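# Lay four long profiles flat along the cart floor

## Task

Put all four long profiles lying flat on the floor of the cart, next to one another and running the length of the cart. Anything already correctly placed must still be correct at the finish. At the end both grippers must be empty and withdrawn from the cart, the robot must be upright and not leaning, and nothing may be touching the robot.

## Robot and tools

ROBOT. A Rainbow Robotics RB-Y1: a base on two drive wheels plus two rear casters (0.66 m long, 0.58 m wide, front edge 0.10 m ahead of the wheel axle), a torso whose lower leg folds at ankle, knee and hip, a head with pan and tilt, and two seven-joint arms, each ending in a parallel gripper. Each hand has a wrist camera in a case that juts sideways and can strike things; in the starting arm pose the robot is about 0.73 m wide. Each arm is rated for 3 kg. Loose objects may occasionally get a small push from outside.

FRAMES. All positions are in metres. The base frame sits on the floor midway between the drive wheels: x forward, y to the left, z up. The result's chest, left_hand and right_hand are given in it; a hand point lies between its finger pads, the fingers point along the hand's -z and close along its x. Printed hand positions can be off, especially at full reach or under load. base_odometry is in the odometry frame (the base frame at the scene's start), counts only wheel rotation (slip looks like travel, contact turns are missed), heading in rad, positive to the left, from -3.142 to 3.142.

move. One action per call. Arguments:
- base: velocities, not a pose. {"x_m_s": forward speed, "turn_rad_s": leftward turn rate, "for_s": seconds}; omitted speeds are 0. x_m_s 0 or 0.005 to 0.4 in magnitude (negative reverses), turn_rad_s 0 or 0.02 to 1.509 in magnitude, for_s 0.1 to 5. No sideways motion. Acceleration 0.4 m/s² (turns 0.5 rad/s²), so the base coasts up to 1 s (turns 3.1 s) after for_s; distance is roughly speed times for_s. If |x_m_s| + 0.27×|turn_rad_s| exceeds 0.4, both are scaled down. Tiny commands may move much less than asked.
- joints: a dict of absolute targets by name, each its own key. Angles in rad, grippers in m of clear opening. Ranges and signs: torso_squat_rad 0 to 1.2 (larger lowers the level chest); torso_shift_rad -0.3 to 0.6 (positive moves hips forward); torso_pitch_rad -0.2 to 1.4 (positive bows forward); torso_yaw_rad -1.5 to 1.5 (positive left; raise both arms sideways at least 0.2 rad first). Also squat+shift ≤ 1.52, squat−shift+pitch ≤ 1.57, shift+0.5·pitch−0.4·squat ≤ 0.7, shift+0.3·pitch−0.5·squat ≤ 0.39, otherwise torso joints stop partway as off_target. Shoulder_pitch ±2.356 (0 hanging, negative swings forward/up); left_shoulder_roll_rad 0 to 3.141 and right_shoulder_roll_rad -3.141 to 0 (away from the body); shoulder_yaw ±2.094 (positive turns a bent forearm left, both arms); elbow -2.617 to 0.01 (negative bends forward); forearm_roll ±3.141 and hand_roll ±2.705 (positive counter-clockwise seen from above on a hanging arm); wrist_pitch -1.57 to 1.919 (negative tips the hand forward); grippers 0 to 0.1; head_pan_rad ±0.523 relative to the chest (positive left); head_tilt_rad -0.35 to 1.57 (positive down).
- min_time_s: 0.1 to 8, the shortest duration for arm, head and torso motions. No action exceeds 15 s.
- contact_limits: per gripper (left_gripper_m, right_gripper_m) a motor current in mA, 200 to 672.5, kept until changed; each scene begins at 672.5. Grip force falls in proportion to (limit − 100).
- cameras: list of head_camera, left_wrist_camera, right_wrist_camera or all; omitted means all, [] means none.
- blocking: true or omitted waits until everything rests; false returns within about 0.5 s while motion continues. A later move replaces only the targets it names.
Unknown keys make the call invalid; out-of-range values get it refused. A refused call, or any stop you did not order, cancels later move, wait and finished_scene calls in that same reply.

To grip, command an opening at least 0.005 m narrower than the object; off_target or done then both mean it is held.

OTHER TOOLS. wait {seconds 0 to 10, cameras}: nothing new commanded; returns early once motion rests. stop: brakes every running motion (status stopped); braked parts may still press on things. zoom_image {camera, region [x0,y0,x1,y1]} in pixels, top-left origin, at most 504×504, on that camera's latest image (head 896×504, wrists 644×364). finished_scene {scene: the scene number, check: what the latest images and readings show for each condition, what they cannot show, how it might fail despite looking fine}: the first call is a review only; a second call in a later reply ends the scene for good.

RESULTS. The move line reads done or the worst status. Statuses: moving, done (for base: velocity sent, with "(sent for a of b s)"), off_target (rest short of target, maybe still pushing), stopped, not_followed (an arm collision check withheld targets; cause line given), contact_stop (torso only), time_out, limit_stop_at_<name> (built-in limit or body-collision guard), torque_fault, limit_stop_at_motor_heat. A contact_stop or time_out halts its whole group (torso, left arm, or right arm) and drops their targets. on_its_own lists unrequested behaviour; "held at" there is a target. motor_effort gives drive wheel effort in percent (bracket: peak); resting values beyond about 30 suggest pushing. wheel_motors_off is 1 while wheels are disabled. Joint torques, wrist force/torque (uncalibrated, offset up to 16 N, saturating near 200 N) and motor temperatures are also reported. Images may lag the state slightly.

AVOID. Arms striking or pressing on each other, grippers and camera cases included. Contact torque reaching load limits (shoulders 63, elbow 32.4, wrist joints 22.5 N m; held weight counts), which freezes everything for 10 s. Motor heat from holding loads or straining; 80 °C brakes an arm. Driving into furniture: the base does not stop, wheels can shut off, the upper body can catch an edge and topple the robot. Heavy loads far ahead of the wheels tip it forward. Do not drop objects, release moving ones, or slam. The simulation keeps running while you think.

Each tool is called in YAML: its name, and indented under it one key for each argument.

## Session

move:

Scene clock: 0.00 s.
Joint torques (N m): no reading
Motor temperatures (°C): left_arm=[35 33 34 36 43 38 45] | right_arm=[38 41 34 41 42 41 38]
Wrist force (N): no reading
Wrist torque (N m): no reading
Wrist force, peak (N): no reading
base_odometry: x=+0.000 y=+0.000 heading=+0.000
base_status: not commanded
joint_positions: torso_squat_rad=+0.350 torso_shift_rad=+0.000 torso_pitch_rad=+0.000 torso_yaw_rad=+0.000 left_shoulder_pitch_rad=+0.020 left_shoulder_roll_rad=+0.015 left_shoulder_yaw_rad=-0.005 left_elbow_rad=-0.192 left_forearm_roll_rad=-0.008 left_wrist_pitch_rad=-0.045 left_hand_roll_rad=+0.025 left_gripper_m=+0.101 right_shoulder_pitch_rad=-0.036 right_shoulder_roll_rad=-0.016 right_shoulder_yaw_rad=+0.004 right_elbow_rad=-0.198 right_forearm_roll_rad=-0.043 right_wrist_pitch_rad=-0.006 right_hand_roll_rad=+0.044 right_gripper_m=+0.100 head_pan_rad=+0.000 head_tilt_rad=+0.400
joint_status: not commanded
wheel_motors_off: 0
motor_effort: left_wheel=+1 right_wheel=+1
chest: x=-0.2280 y=+0.0003 z=+1.2475 quat_wxyz=(+1.000, +0.000, +0.000, +0.000) (m; base frame)
left_hand: x=-0.1388 y=+0.2314 z=+0.5683 quat_wxyz=(+0.994, +0.006, -0.109, +0.008) (m; base frame)
right_hand: x=-0.1043 y=-0.2304 z=+0.5727 quat_wxyz=(+0.993, -0.008, -0.119, +0.009) (m; base frame)
pictures: head_camera, left_wrist_camera, right_wrist_camera

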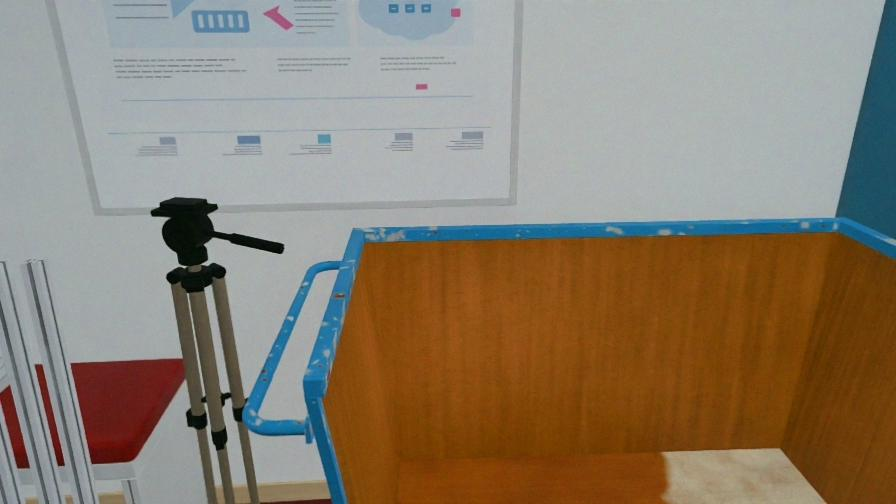

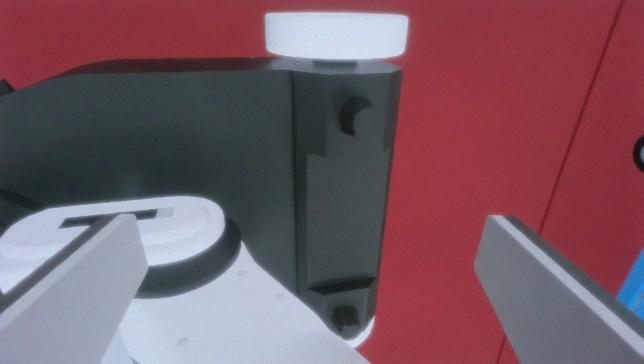

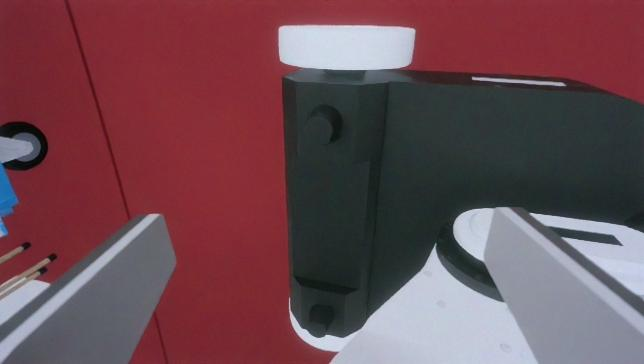

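move:
  joints: {"head_tilt_rad":0.9,"head_pan_rad":0.4}
  cameras: ["head_camera"]

move:
  joints: {"head_tilt_rad":0.9,"head_pan_rad":-0.4}
  cameras: ["head_camera"]

move:
  joints: {"head_tilt_rad":0.3,"head_pan_rad":0.5}
  cameras: ["head_camera"]

move:
  joints: {"head_tilt_rad":0.4,"head_pan_rad":-0.5}
  cameras: ["head_camera"]

Scene clock: 5.47 s.
Joint torques (N m): left_arm=[-2.18 0.69 -0.55 -0.92 -0.2 -0.6 0.1] | right_arm=[-3.81 -1.12 0.51 -1.85 0.19 -0.74 -0.25]
Motor temperatures (°C): left_arm=[35 33 34 36 43 38 45] | right_arm=[38 41 34 40 42 41 38]
Wrist force (N): left_arm=[-2.8 0.5 -8.8] | right_arm=[-6.5 -4.7 -11.7]
Wrist torque (N m): left_arm=[-0.31 -0.38 0.22] | right_arm=[0.08 -0.58 -0.37]
Wrist force, peak (N): left_arm=[-3.0 0.8 -9.2] | right_arm=[-6.8 -4.6 -12.0]
move: done
base_odometry: x=+0.000 y=+0.000 heading=+0.000
base_status: not commanded
joint_positions: torso_squat_rad=+0.350 torso_shift_rad=+0.000 torso_pitch_rad=+0.000 torso_yaw_rad=+0.000 left_shoulder_pitch_rad=+0.020 left_shoulder_roll_rad=+0.015 left_shoulder_yaw_rad=-0.005 left_elbow_rad=-0.192 left_forearm_roll_rad=-0.008 left_wrist_pitch_rad=-0.045 left_hand_roll_rad=+0.025 left_gripper_m=+0.101 right_shoulder_pitch_rad=-0.036 right_shoulder_roll_rad=-0.016 right_shoulder_yaw_rad=+0.004 right_elbow_rad=-0.198 right_forearm_roll_rad=-0.043 right_wrist_pitch_rad=-0.006 right_hand_roll_rad=+0.044 right_gripper_m=+0.100 head_pan_rad=+0.400 head_tilt_rad=+0.900
joint_status: all done
wheel_motors_off: 0
motor_effort: left_wheel=+0(1) right_wheel=-1(3)
chest: x=-0.2280 y=+0.0003 z=+1.2475 quat_wxyz=(+1.000, +0.000, +0.000, +0.000) (m; base frame)
left_hand: x=-0.1388 y=+0.2314 z=+0.5683 quat_wxyz=(+0.994, +0.006, -0.109, +0.008) (m; base frame)
right_hand: x=-0.1043 y=-0.2304 z=+0.5727 quat_wxyz=(+0.993, -0.008, -0.119, +0.009) (m; base frame)
pictures: head_camera
camera_calibration:
head_camera: T_world_to_cam=[[0.336425, -0.94152, 0.0189175, 0.0478587], [-0.70419, -0.264858, -0.658761, 0.865436], [0.625248, 0.208302, -0.752114, 1.15864], [0, 0, 0, 1]] pos_world=[-0.131103, 0.0329314, 1.44064]

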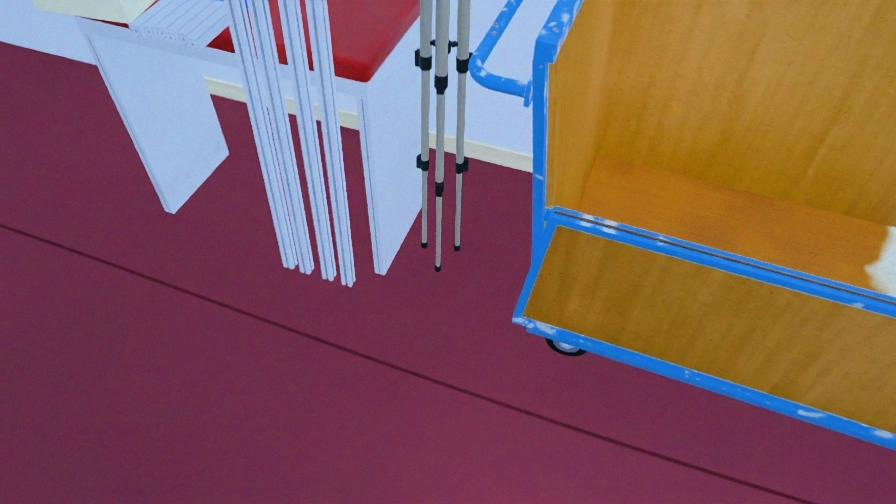

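Scene clock: 6.67 s.
Joint torques (N m): left_arm=[-2.22 0.19 -0.44 -0.89 -0.2 -0.28 0.14] | right_arm=[-3.55 -0.73 0.35 -1.71 0.12 -0.61 -0.26]
Motor temperatures (°C): left_arm=[35 33 34 36 43 38 45] | right_arm=[38 41 34 40 42 41 38]
Wrist force (N): left_arm=[-2.7 0.4 -9.2] | right_arm=[-6.3 -4.5 -11.8]
Wrist torque (N m): left_arm=[-0.28 -0.36 0.19] | right_arm=[0.06 -0.55 -0.36]
Wrist force, peak (N): left_arm=[-2.7 0.4 -9.2] | right_arm=[-6.6 -4.7 -12.1]
move: done
base_odometry: x=+0.000 y=+0.000 heading=+0.000
base_status: not commanded
joint_positions: torso_squat_rad=+0.350 torso_shift_rad=+0.000 torso_pitch_rad=+0.000 torso_yaw_rad=+0.000 left_shoulder_pitch_rad=+0.020 left_shoulder_roll_rad=+0.015 left_shoulder_yaw_rad=-0.005 left_elbow_rad=-0.192 left_forearm_roll_rad=-0.008 left_wrist_pitch_rad=-0.045 left_hand_roll_rad=+0.025 left_gripper_m=+0.101 right_shoulder_pitch_rad=-0.036 right_shoulder_roll_rad=-0.016 right_shoulder_yaw_rad=+0.004 right_elbow_rad=-0.198 right_forearm_roll_rad=-0.043 right_wrist_pitch_rad=-0.006 right_hand_roll_rad=+0.044 right_gripper_m=+0.100 head_pan_rad=-0.400 head_tilt_rad=+0.900
joint_status: all done
wheel_motors_off: 0
motor_effort: left_wheel=+1(1) right_wheel=+1(3)
chest: x=-0.2280 y=+0.0003 z=+1.2475 quat_wxyz=(+1.000, +0.000, +0.000, +0.000) (m; base frame)
left_hand: x=-0.1388 y=+0.2314 z=+0.5683 quat_wxyz=(+0.994, +0.006, -0.109, +0.008) (m; base frame)
right_hand: x=-0.1043 y=-0.2304 z=+0.5727 quat_wxyz=(+0.993, -0.008, -0.119, +0.009) (m; base frame)
pictures: head_camera
camera_calibration:
head_camera: T_world_to_cam=[[-0.440986, -0.897315, 0.0188845, -0.112258], [-0.680258, 0.32044, -0.659217, 0.870752], [0.585474, -0.303552, -0.751716, 1.1501], [0, 0, 0, 1]] pos_world=[-0.130525, -0.0306379, 1.44069]

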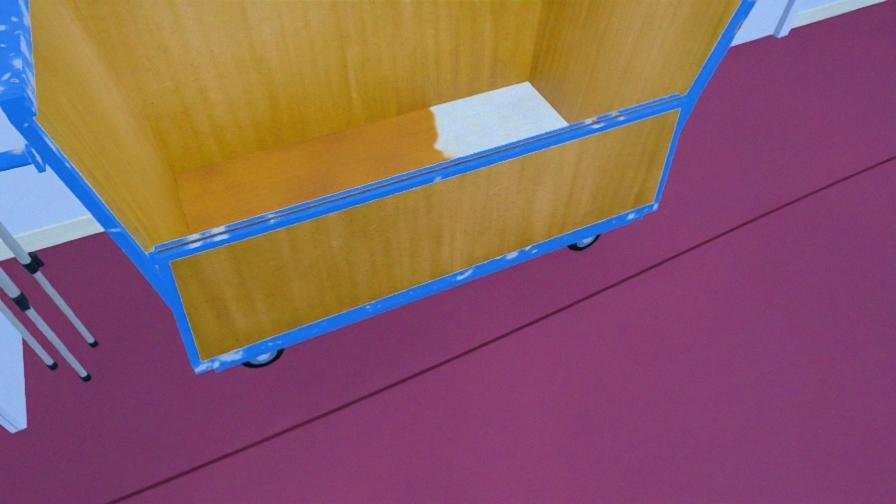

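Scene clock: 7.93 s.
Joint torques (N m): left_arm=[-1.37 0.37 -0.06 -1.19 0.14 -0.55 0.25] | right_arm=[-3.59 -0.8 0.26 -1.99 0.16 -0.54 -0.07]
Motor temperatures (°C): left_arm=[35 33 34 36 43 38 45] | right_arm=[38 41 34 40 42 41 38]
Wrist force (N): left_arm=[-2.5 0.4 -8.8] | right_arm=[-6.7 -4.6 -11.8]
Wrist torque (N m): left_arm=[-0.33 -0.33 0.20] | right_arm=[0.06 -0.60 -0.36]
Wrist force, peak (N): left_arm=[-2.6 0.5 -9.3] | right_arm=[-6.6 -4.6 -12.0]
move: done
base_odometry: x=+0.000 y=+0.000 heading=+0.000
base_status: not commanded
joint_positions: torso_squat_rad=+0.350 torso_shift_rad=+0.000 torso_pitch_rad=+0.000 torso_yaw_rad=+0.000 left_shoulder_pitch_rad=+0.020 left_shoulder_roll_rad=+0.015 left_shoulder_yaw_rad=-0.005 left_elbow_rad=-0.192 left_forearm_roll_rad=-0.008 left_wrist_pitch_rad=-0.045 left_hand_roll_rad=+0.025 left_gripper_m=+0.101 right_shoulder_pitch_rad=-0.036 right_shoulder_roll_rad=-0.016 right_shoulder_yaw_rad=+0.004 right_elbow_rad=-0.198 right_forearm_roll_rad=-0.043 right_wrist_pitch_rad=-0.006 right_hand_roll_rad=+0.044 right_gripper_m=+0.100 head_pan_rad=+0.500 head_tilt_rad=+0.300
joint_status: all done
wheel_motors_off: 0
motor_effort: left_wheel=+0(1) right_wheel=-1(2)
chest: x=-0.2280 y=+0.0003 z=+1.2475 quat_wxyz=(+1.000, +0.000, +0.000, +0.000) (m; base frame)
left_hand: x=-0.1388 y=+0.2314 z=+0.5683 quat_wxyz=(+0.994, +0.006, -0.109, +0.008) (m; base frame)
right_hand: x=-0.1043 y=-0.2304 z=+0.5727 quat_wxyz=(+0.993, -0.008, -0.119, +0.009) (m; base frame)
pictures: head_camera
camera_calibration:
head_camera: T_world_to_cam=[[0.428426, -0.903429, -0.0163372, 0.117826], [-0.232569, -0.092782, -0.968144, 1.41036], [0.873134, 0.418578, -0.24986, 0.482558], [0, 0, 0, 1]] pos_world=[-0.143811, 0.0353156, 1.48793]

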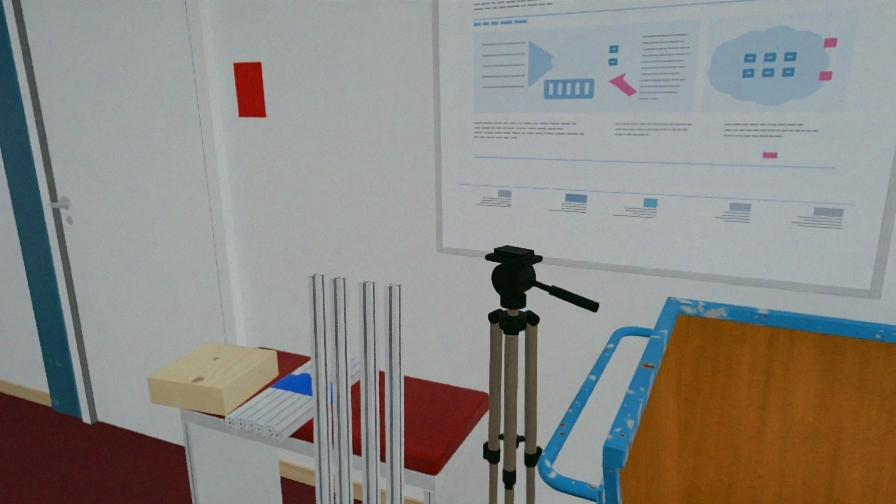

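Scene clock: 9.27 s.
Joint torques (N m): left_arm=[-1.88 -0.34 -0.85 -1.1 -0.2 -0.48 0.05] | right_arm=[-3.37 -0.8 0.23 -2.05 0.27 -0.64 -0.17]
Motor temperatures (°C): left_arm=[35 33 34 36 43 38 45] | right_arm=[38 41 34 40 42 41 38]
Wrist force (N): left_arm=[-2.7 0.6 -8.6] | right_arm=[-6.4 -4.6 -11.8]
Wrist torque (N m): left_arm=[-0.33 -0.35 0.19] | right_arm=[0.08 -0.56 -0.36]
Wrist force, peak (N): left_arm=[-2.4 0.2 -9.1] | right_arm=[-6.6 -4.8 -12.1]
move: done
base_odometry: x=+0.000 y=+0.000 heading=+0.000
base_status: not commanded
joint_positions: torso_squat_rad=+0.350 torso_shift_rad=+0.000 torso_pitch_rad=+0.000 torso_yaw_rad=+0.000 left_shoulder_pitch_rad=+0.020 left_shoulder_roll_rad=+0.015 left_shoulder_yaw_rad=-0.005 left_elbow_rad=-0.192 left_forearm_roll_rad=-0.008 left_wrist_pitch_rad=-0.045 left_hand_roll_rad=+0.025 left_gripper_m=+0.101 right_shoulder_pitch_rad=-0.036 right_shoulder_roll_rad=-0.016 right_shoulder_yaw_rad=+0.004 right_elbow_rad=-0.198 right_forearm_roll_rad=-0.043 right_wrist_pitch_rad=-0.006 right_hand_roll_rad=+0.044 right_gripper_m=+0.100 head_pan_rad=-0.500 head_tilt_rad=+0.400
joint_status: all done
wheel_motors_off: 0
motor_effort: left_wheel=+0(1) right_wheel=+1(3)
chest: x=-0.2280 y=+0.0003 z=+1.2475 quat_wxyz=(+1.000, +0.000, +0.000, +0.000) (m; base frame)
left_hand: x=-0.1388 y=+0.2314 z=+0.5683 quat_wxyz=(+0.994, +0.006, -0.109, +0.008) (m; base frame)
right_hand: x=-0.1043 y=-0.2304 z=+0.5727 quat_wxyz=(+0.993, -0.008, -0.119, +0.009) (m; base frame)
pictures: head_camera
camera_calibration:
head_camera: T_world_to_cam=[[-0.529919, -0.847982, -0.0105941, -0.0879289], [-0.28681, 0.190961, -0.938762, 1.35652], [0.798077, -0.494429, -0.344403, 0.60438], [0, 0, 0, 1]] pos_world=[-0.139874, -0.0347808, 1.48067]

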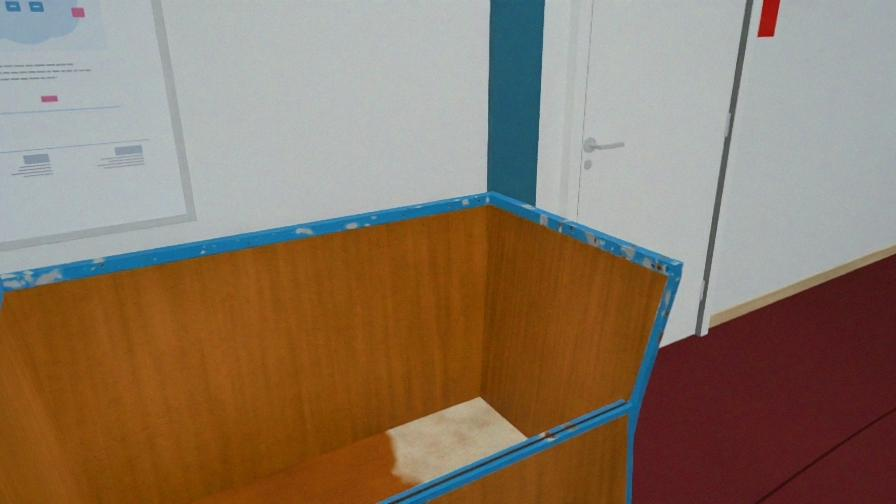

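move:
  joints: {"head_tilt_rad":0.6,"head_pan_rad":0.523}
  cameras: ["head_camera"]

zoom_image:
  camera: "head_camera"
  region: [200, 40, 500, 280]

zoom_image:
  camera: "head_camera"
  region: [250, 240, 550, 480]

move:
  joints: {"head_tilt_rad":0.7,"head_pan_rad":-0.2}
  cameras: ["head_camera"]

Scene clock: 47.93 s.
Joint torques (N m): left_arm=[-1.61 0.42 -0.37 -1.29 -0.05 -0.53 0.08] | right_arm=[-3.65 -0.66 0.85 -2.07 0.24 -0.53 -0.17]
Motor temperatures (°C): left_arm=[35 33 34 36 43 38 45] | right_arm=[37 41 34 40 42 41 38]
Wrist force (N): left_arm=[-2.5 0.4 -8.6] | right_arm=[-6.6 -4.5 -11.6]
Wrist torque (N m): left_arm=[-0.30 -0.33 0.20] | right_arm=[0.05 -0.58 -0.36]
Wrist force, peak (N): left_arm=[-2.6 0.7 -9.1] | right_arm=[-6.7 -4.9 -12.0]
move: done
base_odometry: x=+0.000 y=+0.000 heading=+0.000
base_status: not commanded
joint_positions: torso_squat_rad=+0.350 torso_shift_rad=+0.000 torso_pitch_rad=+0.000 torso_yaw_rad=+0.000 left_shoulder_pitch_rad=+0.020 left_shoulder_roll_rad=+0.015 left_shoulder_yaw_rad=-0.005 left_elbow_rad=-0.192 left_forearm_roll_rad=-0.008 left_wrist_pitch_rad=-0.045 left_hand_roll_rad=+0.025 left_gripper_m=+0.101 right_shoulder_pitch_rad=-0.036 right_shoulder_roll_rad=-0.016 right_shoulder_yaw_rad=+0.004 right_elbow_rad=-0.198 right_forearm_roll_rad=-0.043 right_wrist_pitch_rad=-0.006 right_hand_roll_rad=+0.044 right_gripper_m=+0.100 head_pan_rad=+0.523 head_tilt_rad=+0.600
joint_status: all done
wheel_motors_off: 0
motor_effort: left_wheel=+0(1) right_wheel=+0(2)
chest: x=-0.2280 y=+0.0003 z=+1.2475 quat_wxyz=(+1.000, +0.000, +0.000, +0.000) (m; base frame)
left_hand: x=-0.1388 y=+0.2314 z=+0.5683 quat_wxyz=(+0.994, +0.006, -0.109, +0.008) (m; base frame)
right_hand: x=-0.1043 y=-0.2304 z=+0.5727 quat_wxyz=(+0.993, -0.008, -0.119, +0.009) (m; base frame)
pictures: head_camera
camera_calibration:
head_camera: T_world_to_cam=[[0.446537, -0.894764, 0.00129398, 0.0960307], [-0.468752, -0.235165, -0.851451, 1.19285], [0.762152, 0.379598, -0.524432, 0.857173], [0, 0, 0, 1]] pos_world=[-0.137027, 0.0410599, 1.46506]

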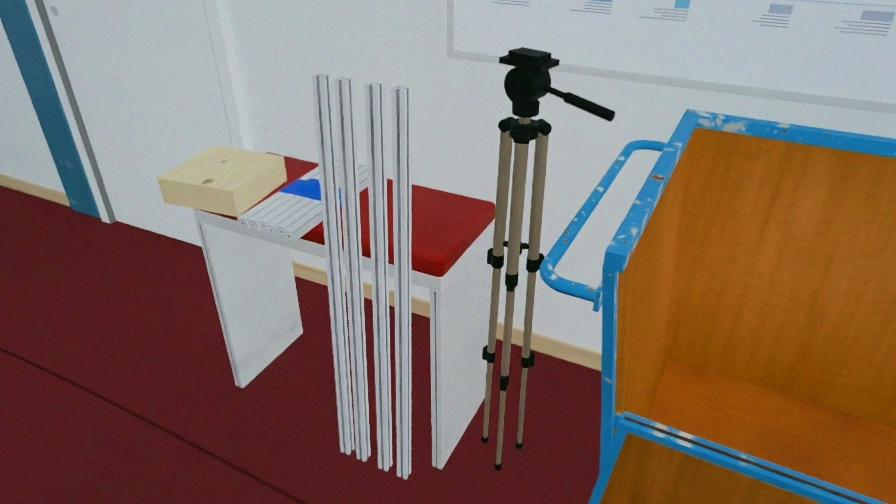

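Scaled by 1.680 from the camera's 896x504 image, which has a finer 1280x720 frame.

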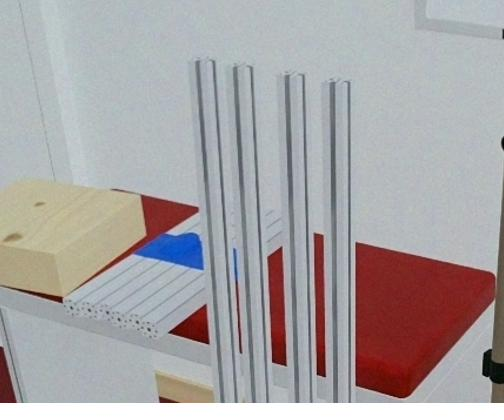

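Scaled by 1.680 from the camera's 896x504 image, which has a finer 1280x720 frame.

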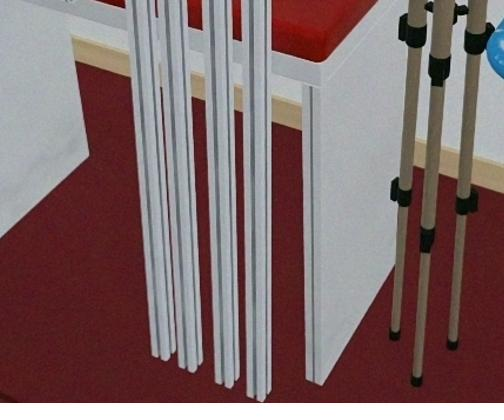

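Scene clock: 49.07 s.
Joint torques (N m): left_arm=[-2.21 0.34 -0.27 -1.1 -0.22 -0.48 0.29] | right_arm=[-3.4 -0.69 0.08 -1.93 0.29 -0.52 -0.23]
Motor temperatures (°C): left_arm=[35 33 34 36 43 38 45] | right_arm=[37 41 34 40 42 41 38]
Wrist force (N): left_arm=[-2.4 0.6 -8.6] | right_arm=[-6.6 -4.6 -11.7]
Wrist torque (N m): left_arm=[-0.32 -0.32 0.20] | right_arm=[0.07 -0.58 -0.36]
Wrist force, peak (N): left_arm=[-2.7 0.2 -9.1] | right_arm=[-6.4 -4.8 -12.0]
move: done
base_odometry: x=+0.000 y=+0.000 heading=+0.000
base_status: not commanded
joint_positions: torso_squat_rad=+0.350 torso_shift_rad=+0.000 torso_pitch_rad=+0.000 torso_yaw_rad=+0.000 left_shoulder_pitch_rad=+0.020 left_shoulder_roll_rad=+0.015 left_shoulder_yaw_rad=-0.005 left_elbow_rad=-0.192 left_forearm_roll_rad=-0.008 left_wrist_pitch_rad=-0.045 left_hand_roll_rad=+0.025 left_gripper_m=+0.101 right_shoulder_pitch_rad=-0.036 right_shoulder_roll_rad=-0.016 right_shoulder_yaw_rad=+0.004 right_elbow_rad=-0.198 right_forearm_roll_rad=-0.043 right_wrist_pitch_rad=-0.006 right_hand_roll_rad=+0.044 right_gripper_m=+0.100 head_pan_rad=-0.200 head_tilt_rad=+0.700
joint_status: all done
wheel_motors_off: 0
motor_effort: left_wheel=+0(1) right_wheel=+0(2)
chest: x=-0.2280 y=+0.0003 z=+1.2475 quat_wxyz=(+1.000, +0.000, +0.000, +0.000) (m; base frame)
left_hand: x=-0.1388 y=+0.2314 z=+0.5683 quat_wxyz=(+0.994, +0.006, -0.109, +0.008) (m; base frame)
right_hand: x=-0.1043 y=-0.2304 z=+0.5727 quat_wxyz=(+0.993, -0.008, -0.119, +0.009) (m; base frame)
pictures: head_camera
camera_calibration:
head_camera: T_world_to_cam=[[-0.256358, -0.966554, 0.00729861, -0.0574217], [-0.587471, 0.149809, -0.795258, 1.08687], [0.767567, -0.208158, -0.606227, 0.976967], [0, 0, 0, 1]] pos_world=[-0.126102, -0.0149605, 1.45703]

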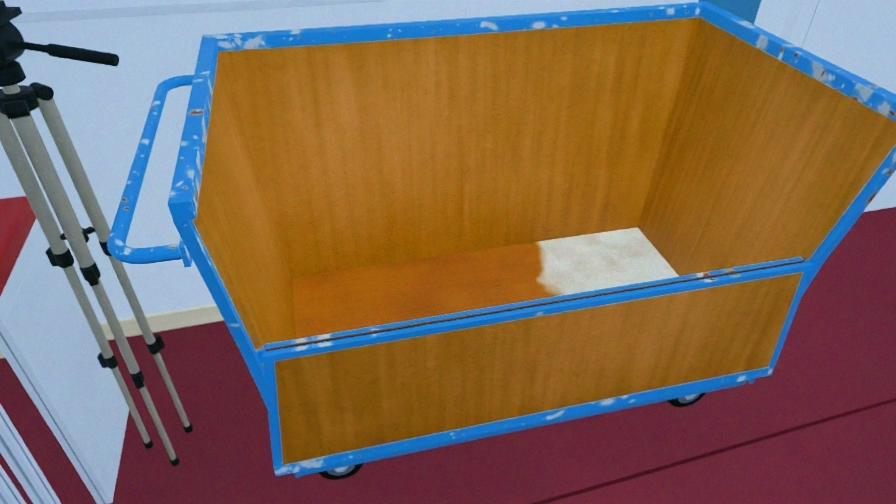

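move:
  base: {"turn_rad_s":0.8,"for_s":1.25}
  cameras: []

move:
  base: {"x_m_s":0.35,"for_s":1.57}
  cameras: []

move:
  base: {"turn_rad_s":-0.8,"for_s":1.25}
  joints: {"head_pan_rad":0.35,"head_tilt_rad":0.7}
  cameras: ["head_camera"]

Scene clock: 125.53 s.
Joint torques (N m): left_arm=[-2.15 -0.12 0.26 -1.17 -0.26 -0.25 0] | right_arm=[-4.04 -0.57 0.35 -1.67 -0.05 -0.72 -0.11]
Motor temperatures (°C): left_arm=[35 33 34 36 43 38 45] | right_arm=[37 40 34 40 42 41 38]
Wrist force (N): left_arm=[-2.5 0.6 -8.8] | right_arm=[-6.6 -4.6 -11.6]
Wrist torque (N m): left_arm=[-0.31 -0.32 0.22] | right_arm=[0.07 -0.58 -0.36]
Wrist force, peak (N): left_arm=[-2.7 0.6 -9.2] | right_arm=[-6.6 -4.8 -12.1]
move: done
base_odometry: x=+0.000 y=+0.000 heading=+0.802
base_status: done (sent for 1.27 of 1.27 s)
joint_positions: torso_squat_rad=+0.350 torso_shift_rad=+0.000 torso_pitch_rad=+0.000 torso_yaw_rad=+0.000 left_shoulder_pitch_rad=+0.020 left_shoulder_roll_rad=+0.015 left_shoulder_yaw_rad=-0.005 left_elbow_rad=-0.192 left_forearm_roll_rad=-0.008 left_wrist_pitch_rad=-0.045 left_hand_roll_rad=+0.025 left_gripper_m=+0.101 right_shoulder_pitch_rad=-0.036 right_shoulder_roll_rad=-0.016 right_shoulder_yaw_rad=+0.004 right_elbow_rad=-0.198 right_forearm_roll_rad=-0.043 right_wrist_pitch_rad=-0.006 right_hand_roll_rad=+0.044 right_gripper_m=+0.100 head_pan_rad=-0.200 head_tilt_rad=+0.700
joint_status: not commanded
wheel_motors_off: 0
motor_effort: left_wheel=+5(49) right_wheel=+18(53)
chest: x=-0.2280 y=+0.0003 z=+1.2475 quat_wxyz=(+1.000, +0.000, +0.000, +0.000) (m; base frame)
left_hand: x=-0.1388 y=+0.2314 z=+0.5683 quat_wxyz=(+0.994, +0.006, -0.109, +0.008) (m; base frame)
right_hand: x=-0.1043 y=-0.2304 z=+0.5727 quat_wxyz=(+0.993, -0.008, -0.119, +0.009) (m; base frame)
pictures: none
No camera images: "cameras" was empty.

Scene clock: 128.40 s.
Joint torques (N m): left_arm=[-0.51 0.64 -0.2 -0.81 0.01 -0.63 0.14] | right_arm=[-3.55 -1.01 0.4 -1.72 0.15 -0.47 -0.14]
Motor temperatures (°C): left_arm=[35 33 34 36 43 38 45] | right_arm=[37 40 33 40 42 41 38]
Wrist force (N): left_arm=[-2.9 0.4 -8.9] | right_arm=[-6.7 -4.7 -11.8]
Wrist torque (N m): left_arm=[-0.31 -0.36 0.23] | right_arm=[0.08 -0.58 -0.35]
Wrist force, peak (N): left_arm=[-2.0 0.3 -9.1] | right_arm=[-7.0 -4.9 -11.9]
move: done
base_odometry: x=+0.381 y=+0.394 heading=+0.803
base_status: done (sent for 1.57 of 1.57 s)
joint_positions: torso_squat_rad=+0.350 torso_shift_rad=+0.000 torso_pitch_rad=+0.000 torso_yaw_rad=+0.000 left_shoulder_pitch_rad=+0.020 left_shoulder_roll_rad=+0.015 left_shoulder_yaw_rad=-0.005 left_elbow_rad=-0.192 left_forearm_roll_rad=-0.008 left_wrist_pitch_rad=-0.045 left_hand_roll_rad=+0.025 left_gripper_m=+0.101 right_shoulder_pitch_rad=-0.036 right_shoulder_roll_rad=-0.016 right_shoulder_yaw_rad=+0.004 right_elbow_rad=-0.198 right_forearm_roll_rad=-0.043 right_wrist_pitch_rad=-0.006 right_hand_roll_rad=+0.044 right_gripper_m=+0.100 head_pan_rad=-0.200 head_tilt_rad=+0.700
joint_status: not commanded
wheel_motors_off: 0
motor_effort: left_wheel=+12(50) right_wheel=-13(50)
chest: x=-0.2280 y=+0.0003 z=+1.2475 quat_wxyz=(+1.000, +0.000, +0.000, +0.000) (m; base frame)
left_hand: x=-0.1387 y=+0.2314 z=+0.5683 quat_wxyz=(+0.994, +0.006, -0.109, +0.008) (m; base frame)
right_hand: x=-0.1042 y=-0.2304 z=+0.5727 quat_wxyz=(+0.993, -0.008, -0.119, +0.009) (m; base frame)
pictures: none
No camera images: "cameras" was empty.

Scene clock: 131.27 s.
Joint torques (N m): left_arm=[-1.4 0.01 0.31 -0.88 -0.22 -0.59 0.4] | right_arm=[-3.16 -0.82 0.37 -1.7 0.25 -0.55 -0.24]
Motor temperatures (°C): left_arm=[35 33 34 36 43 38 45] | right_arm=[37 40 33 40 42 41 38]
Wrist force (N): left_arm=[-2.7 0.6 -8.6] | right_arm=[-6.6 -4.6 -11.7]
Wrist torque (N m): left_arm=[-0.32 -0.36 0.20] | right_arm=[0.07 -0.57 -0.37]
Wrist force, peak (N): left_arm=[-2.5 0.6 -9.3] | right_arm=[-7.0 -4.7 -11.9]
move: done
base_odometry: x=+0.381 y=+0.394 heading=+0.001
base_status: done (sent for 1.27 of 1.27 s)
joint_positions: torso_squat_rad=+0.350 torso_shift_rad=+0.000 torso_pitch_rad=+0.000 torso_yaw_rad=+0.000 left_shoulder_pitch_rad=+0.020 left_shoulder_roll_rad=+0.015 left_shoulder_yaw_rad=-0.005 left_elbow_rad=-0.192 left_forearm_roll_rad=-0.008 left_wrist_pitch_rad=-0.045 left_hand_roll_rad=+0.025 left_gripper_m=+0.101 right_shoulder_pitch_rad=-0.036 right_shoulder_roll_rad=-0.016 right_shoulder_yaw_rad=+0.004 right_elbow_rad=-0.198 right_forearm_roll_rad=-0.043 right_wrist_pitch_rad=-0.006 right_hand_roll_rad=+0.044 right_gripper_m=+0.100 head_pan_rad=+0.350 head_tilt_rad=+0.700
joint_status: all done
wheel_motors_off: 0
motor_effort: left_wheel=+16(42) right_wheel=+6(51)
chest: x=-0.2280 y=+0.0003 z=+1.2475 quat_wxyz=(+1.000, +0.000, +0.000, +0.000) (m; base frame)
left_hand: x=-0.1388 y=+0.2314 z=+0.5683 quat_wxyz=(+0.994, +0.006, -0.109, +0.008) (m; base frame)
right_hand: x=-0.1043 y=-0.2304 z=+0.5727 quat_wxyz=(+0.993, -0.008, -0.119, +0.009) (m; base frame)
pictures: head_camera
camera_calibration:
head_camera: T_world_to_cam=[[0.286615, -0.958018, 0.00730673, 0.0544311], [-0.579514, -0.179439, -0.794962, 1.08827], [0.762899, 0.223614, -0.606615, 0.976328], [0, 0, 0, 1]] pos_world=[-0.129773, 0.0291039, 1.45699]

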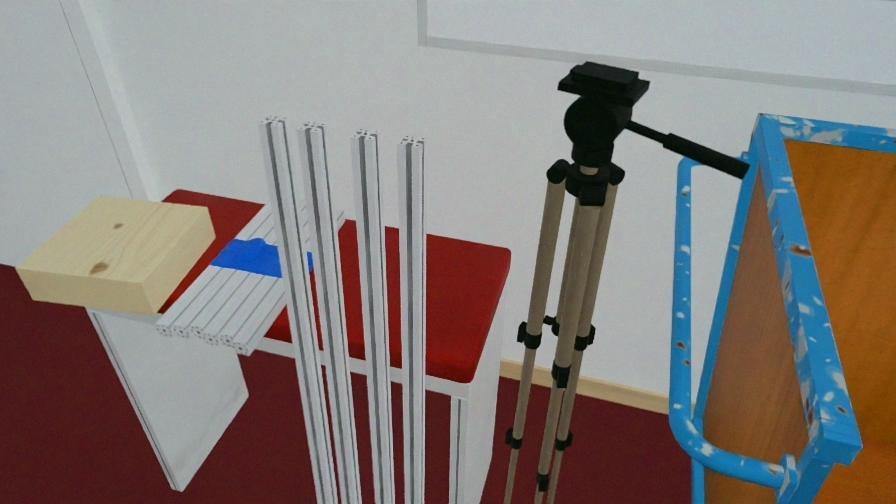

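move:
  joints: {"left_shoulder_pitch_rad":-0.17,"left_shoulder_roll_rad":0.03,"left_shoulder_yaw_rad":0,"left_elbow_rad":-1.176,"left_forearm_roll_rad":0,"left_wrist_pitch_rad":-0.154,"left_hand_roll_rad":-1.57,"torso_squat_rad":1.2,"head_pan_rad":0.5,"head_tilt_rad":0.7}
  base: {"turn_rad_s":0.5,"for_s":1.2}
  cameras: ["head_camera"]

move:
  base: {"x_m_s":0.15,"for_s":0.9}
  cameras: []

move:
  base: {"turn_rad_s":-0.5,"for_s":1.2}

Scene clock: 147.53 s.
Joint torques (N m): left_arm=[-13.19 1.33 -0.26 -10.01 0.23 -1.93 0.67] | right_arm=[-3.2 -1 0.05 -2.17 0.24 -0.55 -0.07]
Motor temperatures (°C): left_arm=[35 33 34 36 43 38 45] | right_arm=[37 40 33 40 42 41 38]
Wrist force (N): left_arm=[-1.3 -5.7 -4.2] | right_arm=[-6.7 -4.1 -11.9]
Wrist torque (N m): left_arm=[0.07 -0.33 0.22] | right_arm=[0.04 -0.57 -0.34]
Wrist force, peak (N): left_arm=[-4.5 0.6 -9.0] | right_arm=[-7.3 -4.5 -15.2]
move: limit_stop_at_own_body_right_arm
base_odometry: x=+0.381 y=+0.394 heading=+0.600
base_status: done (sent for 1.2 of 1.2 s)
joint_positions: torso_squat_rad=+1.084 torso_shift_rad=+0.000 torso_pitch_rad=+0.000 torso_yaw_rad=+0.000 left_shoulder_pitch_rad=-0.170 left_shoulder_roll_rad=+0.030 left_shoulder_yaw_rad=+0.000 left_elbow_rad=-1.176 left_forearm_roll_rad=+0.000 left_wrist_pitch_rad=-0.154 left_hand_roll_rad=-1.570 left_gripper_m=+0.101 right_shoulder_pitch_rad=-0.036 right_shoulder_roll_rad=-0.016 right_shoulder_yaw_rad=+0.004 right_elbow_rad=-0.198 right_forearm_roll_rad=-0.043 right_wrist_pitch_rad=-0.006 right_hand_roll_rad=+0.044 right_gripper_m=+0.100 head_pan_rad=+0.500 head_tilt_rad=+0.700
joint_status: torso_squat_rad limit_stop_at_own_body_right_arm (moved +0.734 of +0.850); the others done
wheel_motors_off: 0
on_its_own: torso_squat_rad is held at +1.084, not at your +1.200, since a limit_stop_at_own_body_right_arm
motor_effort: left_wheel=+4(44) right_wheel=+15(41)
chest: x=-0.2281 y=+0.0003 z=+0.9171 quat_wxyz=(+1.000, +0.000, +0.000, +0.000) (m; base frame)
left_hand: x=+0.3179 y=+0.2039 z=+0.6212 quat_wxyz=(+0.498, +0.475, -0.483, -0.541) (m; base frame)
right_hand: x=-0.1043 y=-0.2304 z=+0.2424 quat_wxyz=(+0.993, -0.008, -0.119, +0.009) (m; base frame)
pictures: head_camera
camera_calibration:
head_camera: T_world_to_cam=[[0.42657, -0.904425, 0.00730885, 0.0856295], [-0.546137, -0.264008, -0.795006, 0.832532], [0.720953, 0.335134, -0.606558, 0.767308], [0, 0, 0, 1]] pos_world=[-0.135044, 0.0400903, 1.12666]

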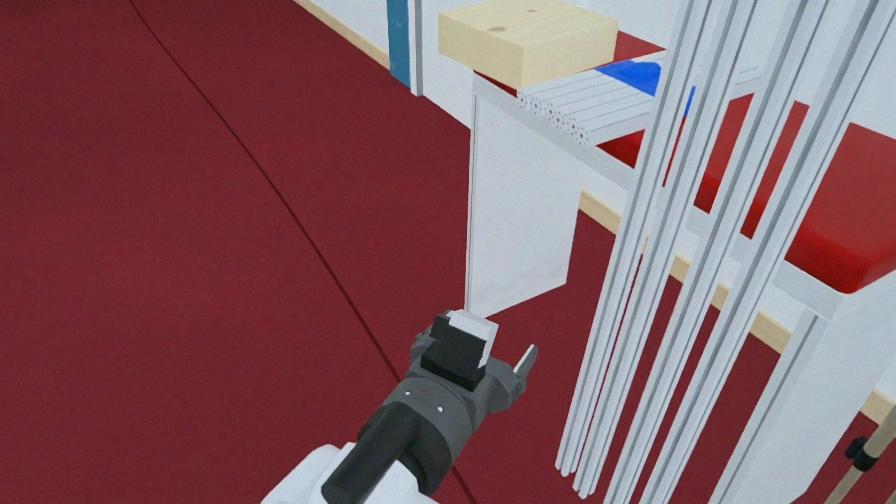

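not run: a stop that you did not command came earlier in this reply.

not run: a stop that you did not command came earlier in this reply.

move:
  joints: {"right_elbow_rad":-1.7,"right_shoulder_roll_rad":-0.1,"left_shoulder_yaw_rad":0.05}
  base: {"x_m_s":0.15,"for_s":0.9}
  cameras: []

move:
  base: {"turn_rad_s":-0.5,"for_s":1.2}
  joints: {"torso_squat_rad":1.2}

Scene clock: 155.73 s.
Joint torques (N m): left_arm=[-12.51 1.61 -0.02 -9.71 0.12 -2.01 0.65] | right_arm=[-11.11 -3.68 -0.6 -11.04 0.53 -1.97 -0.05]
Motor temperatures (°C): left_arm=[35 33 34 37 43 38 45] | right_arm=[37 40 33 40 42 41 38]
Wrist force (N): left_arm=[-1.2 -5.8 -4.3] | right_arm=[-10.9 -3.4 -5.0]
Wrist torque (N m): left_arm=[0.04 -0.33 0.24] | right_arm=[-0.09 -0.80 -0.38]
Wrist force, peak (N): left_arm=[-0.9 -6.0 -4.3] | right_arm=[-8.4 -4.3 -12.0]
move: done
base_odometry: x=+0.492 y=+0.470 heading=+0.601
base_status: done (sent for 0.9 of 0.9 s)
joint_positions: torso_squat_rad=+1.084 torso_shift_rad=+0.000 torso_pitch_rad=+0.000 torso_yaw_rad=+0.000 left_shoulder_pitch_rad=-0.170 left_shoulder_roll_rad=+0.030 left_shoulder_yaw_rad=+0.050 left_elbow_rad=-1.176 left_forearm_roll_rad=+0.000 left_wrist_pitch_rad=-0.154 left_hand_roll_rad=-1.570 left_gripper_m=+0.101 right_shoulder_pitch_rad=-0.036 right_shoulder_roll_rad=-0.100 right_shoulder_yaw_rad=+0.004 right_elbow_rad=-1.700 right_forearm_roll_rad=-0.043 right_wrist_pitch_rad=-0.006 right_hand_roll_rad=+0.044 right_gripper_m=+0.100 head_pan_rad=+0.500 head_tilt_rad=+0.700
joint_status: all done
wheel_motors_off: 0
on_its_own: torso_squat_rad is held at +1.084, not at your +1.200, since a limit_stop_at_own_body_right_arm
motor_effort: left_wheel=+13(43) right_wheel=-13(52)
chest: x=-0.2280 y=+0.0003 z=+0.9172 quat_wxyz=(+1.000, +0.000, +0.000, +0.000) (m; base frame)
left_hand: x=+0.3187 y=+0.2279 z=+0.6219 quat_wxyz=(+0.513, +0.485, -0.474, -0.526) (m; base frame)
right_hand: x=+0.2976 y=-0.2356 z=+0.7737 quat_wxyz=(+0.644, -0.028, -0.764, +0.043) (m; base frame)
pictures: none
No camera images: "cameras" was empty.

Scene clock: 158.27 s.
Joint torques (N m): left_arm=[-13.43 0.57 0.14 -9.53 0.08 -2.16 0.21] | right_arm=[-11.11 -4.27 -1.78 -11.82 0.52 -2.26 -0.29]
Motor temperatures (°C): left_arm=[35 33 34 37 43 38 45] | right_arm=[37 40 33 40 42 41 38]
Wrist force (N): left_arm=[-1.3 -6.1 -3.8] | right_arm=[-10.5 -3.6 -5.1]
Wrist torque (N m): left_arm=[0.07 -0.33 0.20] | right_arm=[-0.06 -0.80 -0.40]
Wrist force, peak (N): left_arm=[-0.9 -6.6 -4.1] | right_arm=[-11.9 15.6 -13.8]
move: done
base_odometry: x=+0.492 y=+0.470 heading=+0.002
base_status: done (sent for 1.2 of 1.2 s)
joint_positions: torso_squat_rad=+1.200 torso_shift_rad=+0.000 torso_pitch_rad=+0.000 torso_yaw_rad=+0.000 left_shoulder_pitch_rad=-0.170 left_shoulder_roll_rad=+0.030 left_shoulder_yaw_rad=+0.050 left_elbow_rad=-1.176 left_forearm_roll_rad=+0.000 left_wrist_pitch_rad=-0.154 left_hand_roll_rad=-1.570 left_gripper_m=+0.101 right_shoulder_pitch_rad=-0.037 right_shoulder_roll_rad=-0.099 right_shoulder_yaw_rad=+0.004 right_elbow_rad=-1.700 right_forearm_roll_rad=-0.043 right_wrist_pitch_rad=-0.006 right_hand_roll_rad=+0.044 right_gripper_m=+0.100 head_pan_rad=+0.500 head_tilt_rad=+0.700
joint_status: all done
wheel_motors_off: 0
motor_effort: left_wheel=+15(38) right_wheel=+2(47)
chest: x=-0.2280 y=+0.0003 z=+0.8436 quat_wxyz=(+1.000, +0.000, +0.000, +0.000) (m; base frame)
left_hand: x=+0.3186 y=+0.2279 z=+0.5483 quat_wxyz=(+0.513, +0.485, -0.474, -0.526) (m; base frame)
right_hand: x=+0.2976 y=-0.2353 z=+0.7001 quat_wxyz=(+0.644, -0.028, -0.764, +0.043) (m; base frame)
pictures: head_camera, left_wrist_camera, right_wrist_camera
camera_calibration:
head_camera: T_world_to_cam=[[0.426669, -0.904378, 0.00737801, 0.0861583], [-0.54613, -0.26414, -0.794967, 0.774023], [0.720899, 0.335159, -0.606608, 0.722686], [0, 0, 0, 1]] pos_world=[-0.135028, 0.0401555, 1.05307]
left_wrist_camera: T_world_to_cam=[[-0.0361096, -0.999347, -0.00127058, 0.239379], [-0.544364, 0.0207358, -0.838593, 0.660473], [0.838071, -0.0295895, -0.544757, 0.117278], [0, 0, 0, 1]] pos_world=[0.269895, 0.228997, 0.61806]
right_wrist_camera: T_world_to_cam=[[0.176144, -0.0791889, -0.981174, 0.617541], [-0.457135, 0.876177, -0.152781, 0.479374], [0.87178, 0.47544, 0.118133, -0.156174], [0, 0, 0, 1]] pos_world=[0.246512, -0.296862, 0.697604]

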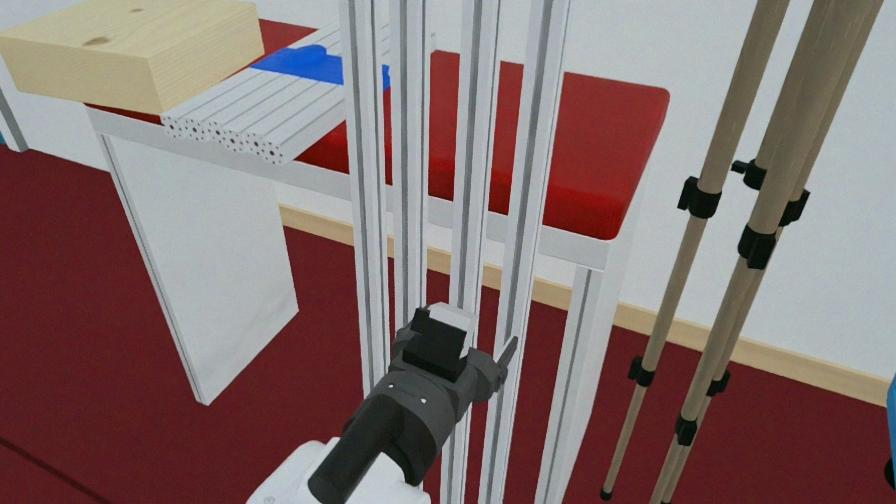

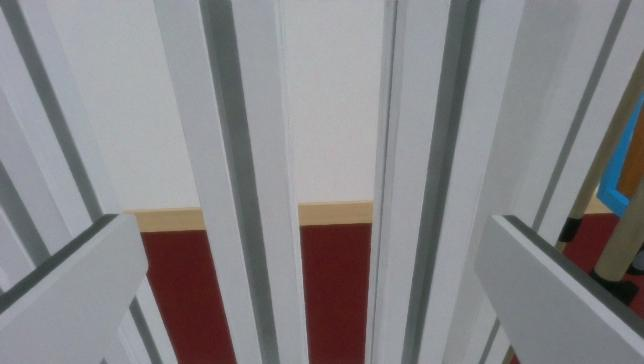

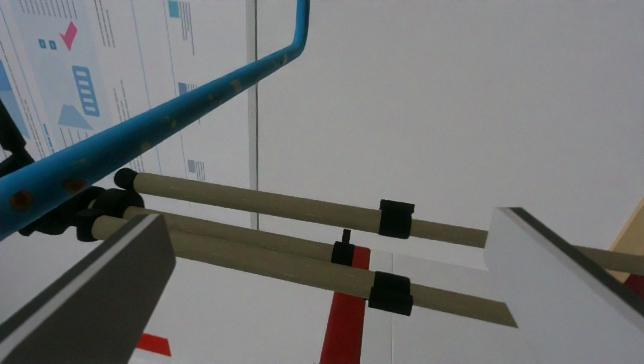

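zoom_image:
  camera: "left_wrist_camera"
  region: [0, 0, 504, 364]

zoom_image:
  camera: "head_camera"
  region: [330, 160, 630, 440]

zoom_image:
  camera: "left_wrist_camera"
  region: [340, 0, 644, 364]

Scaled by 1.000.

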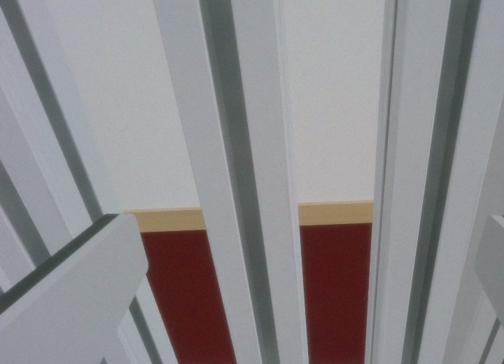

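Scaled by 1.680 from the camera's 896x504 image, which has a finer 1280x720 frame.

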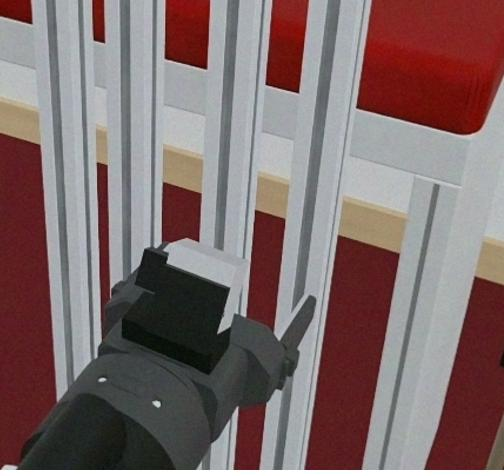

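Scaled by 1.385 from the camera's 644x364 image, which has a finer 920x520 frame.

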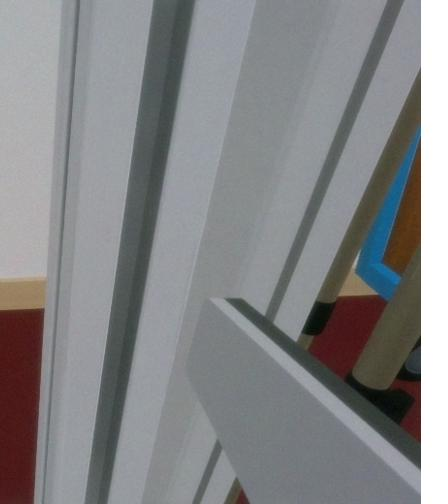

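move:
  joints: {"left_shoulder_yaw_rad":0.03}
  cameras: ["left_wrist_camera"]

zoom_image:
  camera: "left_wrist_camera"
  region: [110, 120, 510, 350]

Scene clock: 190.47 s.
Joint torques (N m): left_arm=[-13.3 1.12 -0.33 -9.29 0.01 -2.15 0.67] | right_arm=[-10.87 -4.34 -1.34 -11.93 0.5 -2.17 -0.16]
Motor temperatures (°C): left_arm=[36 33 34 38 43 39 44] | right_arm=[38 40 33 42 42 41 38]
Wrist force (N): left_arm=[-1.1 -6.0 -3.8] | right_arm=[-10.5 -3.4 -5.0]
Wrist torque (N m): left_arm=[0.07 -0.30 0.20] | right_arm=[-0.09 -0.80 -0.41]
Wrist force, peak (N): left_arm=[-1.5 -6.3 -4.2] | right_arm=[-10.7 -3.4 -5.3]
move: done
base_odometry: x=+0.492 y=+0.470 heading=+0.002
base_status: not commanded
joint_positions: torso_squat_rad=+1.200 torso_shift_rad=+0.000 torso_pitch_rad=+0.000 torso_yaw_rad=+0.000 left_shoulder_pitch_rad=-0.170 left_shoulder_roll_rad=+0.030 left_shoulder_yaw_rad=+0.030 left_elbow_rad=-1.176 left_forearm_roll_rad=+0.000 left_wrist_pitch_rad=-0.154 left_hand_roll_rad=-1.570 left_gripper_m=+0.101 right_shoulder_pitch_rad=-0.036 right_shoulder_roll_rad=-0.100 right_shoulder_yaw_rad=+0.004 right_elbow_rad=-1.700 right_forearm_roll_rad=-0.043 right_wrist_pitch_rad=-0.006 right_hand_roll_rad=+0.044 right_gripper_m=+0.100 head_pan_rad=+0.500 head_tilt_rad=+0.700
joint_status: all done
wheel_motors_off: 0
motor_effort: left_wheel=+14(15) right_wheel=+1(5)
chest: x=-0.2280 y=+0.0003 z=+0.8436 quat_wxyz=(+1.000, +0.000, +0.000, +0.000) (m; base frame)
left_hand: x=+0.3185 y=+0.2184 z=+0.5481 quat_wxyz=(+0.507, +0.481, -0.478, -0.532) (m; base frame)
right_hand: x=+0.2976 y=-0.2354 z=+0.7001 quat_wxyz=(+0.644, -0.028, -0.764, +0.043) (m; base frame)
pictures: left_wrist_camera
camera_calibration:
left_wrist_camera: T_world_to_cam=[[-0.0558158, -0.998431, -0.00441822, 0.23759], [-0.544234, 0.0341339, -0.838239, 0.657226], [0.837074, -0.0443824, -0.545286, 0.120793], [0, 0, 0, 1]] pos_world=[0.269834, 0.220144, 0.617829]

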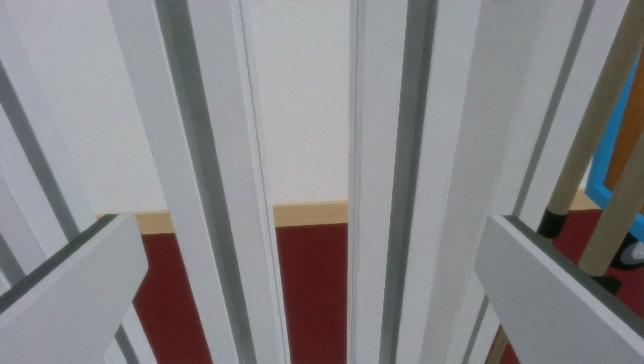

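Scaled by 1.260 from the camera's 644x364 image, which has a finer 920x520 frame.

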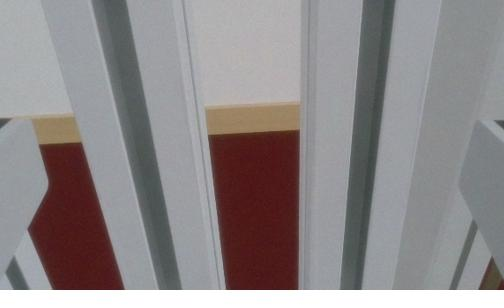

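move:
  base: {"x_m_s":0.05,"for_s":0.6}
  cameras: ["left_wrist_camera"]

zoom_image:
  camera: "left_wrist_camera"
  region: [110, 120, 510, 350]

Scene clock: 200.40 s.
Joint torques (N m): left_arm=[-13.06 0.78 -0.57 -9.94 0.08 -2.11 0.58] | right_arm=[-11.18 -4.43 -1.43 -11.78 0.3 -2.24 -0.1]
Motor temperatures (°C): left_arm=[36 33 34 39 43 39 44] | right_arm=[38 40 33 42 42 41 38]
Wrist force (N): left_arm=[-0.9 -6.2 -3.8] | right_arm=[-10.6 -3.5 -4.8]
Wrist torque (N m): left_arm=[0.12 -0.27 0.22] | right_arm=[-0.04 -0.82 -0.40]
Wrist force, peak (N): left_arm=[-1.0 -6.3 -4.5] | right_arm=[-10.8 -3.5 -5.3]
move: done
base_odometry: x=+0.522 y=+0.470 heading=+0.001
base_status: done (sent for 0.6 of 0.6 s)
joint_positions: torso_squat_rad=+1.200 torso_shift_rad=+0.000 torso_pitch_rad=+0.000 torso_yaw_rad=+0.000 left_shoulder_pitch_rad=-0.170 left_shoulder_roll_rad=+0.030 left_shoulder_yaw_rad=+0.030 left_elbow_rad=-1.176 left_forearm_roll_rad=+0.000 left_wrist_pitch_rad=-0.154 left_hand_roll_rad=-1.570 left_gripper_m=+0.101 right_shoulder_pitch_rad=-0.036 right_shoulder_roll_rad=-0.100 right_shoulder_yaw_rad=+0.004 right_elbow_rad=-1.700 right_forearm_roll_rad=-0.043 right_wrist_pitch_rad=-0.006 right_hand_roll_rad=+0.044 right_gripper_m=+0.100 head_pan_rad=+0.500 head_tilt_rad=+0.700
joint_status: not commanded
wheel_motors_off: 0
motor_effort: left_wheel=-2(48) right_wheel=+12(35)
chest: x=-0.2280 y=+0.0003 z=+0.8436 quat_wxyz=(+1.000, +0.000, +0.000, +0.000) (m; base frame)
left_hand: x=+0.3185 y=+0.2183 z=+0.5480 quat_wxyz=(+0.507, +0.481, -0.478, -0.532) (m; base frame)
right_hand: x=+0.2976 y=-0.2354 z=+0.6999 quat_wxyz=(+0.644, -0.028, -0.764, +0.043) (m; base frame)
pictures: left_wrist_camera
camera_calibration:
left_wrist_camera: T_world_to_cam=[[-0.0558337, -0.99843, -0.00441191, 0.237584], [-0.544329, 0.0341434, -0.838177, 0.657194], [0.837012, -0.044397, -0.54538, 0.120803], [0, 0, 0, 1]] pos_world=[0.269881, 0.220135, 0.617777]

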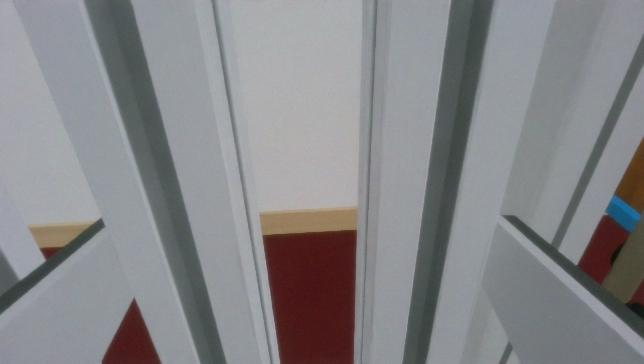

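Scaled by 1.260 from the camera's 644x364 image, which has a finer 920x520 frame.

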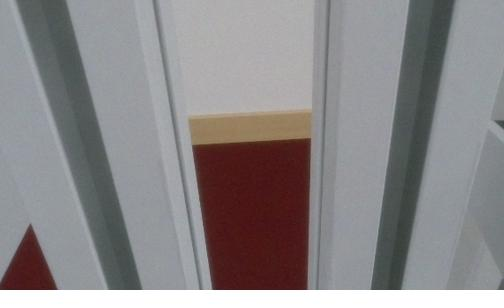

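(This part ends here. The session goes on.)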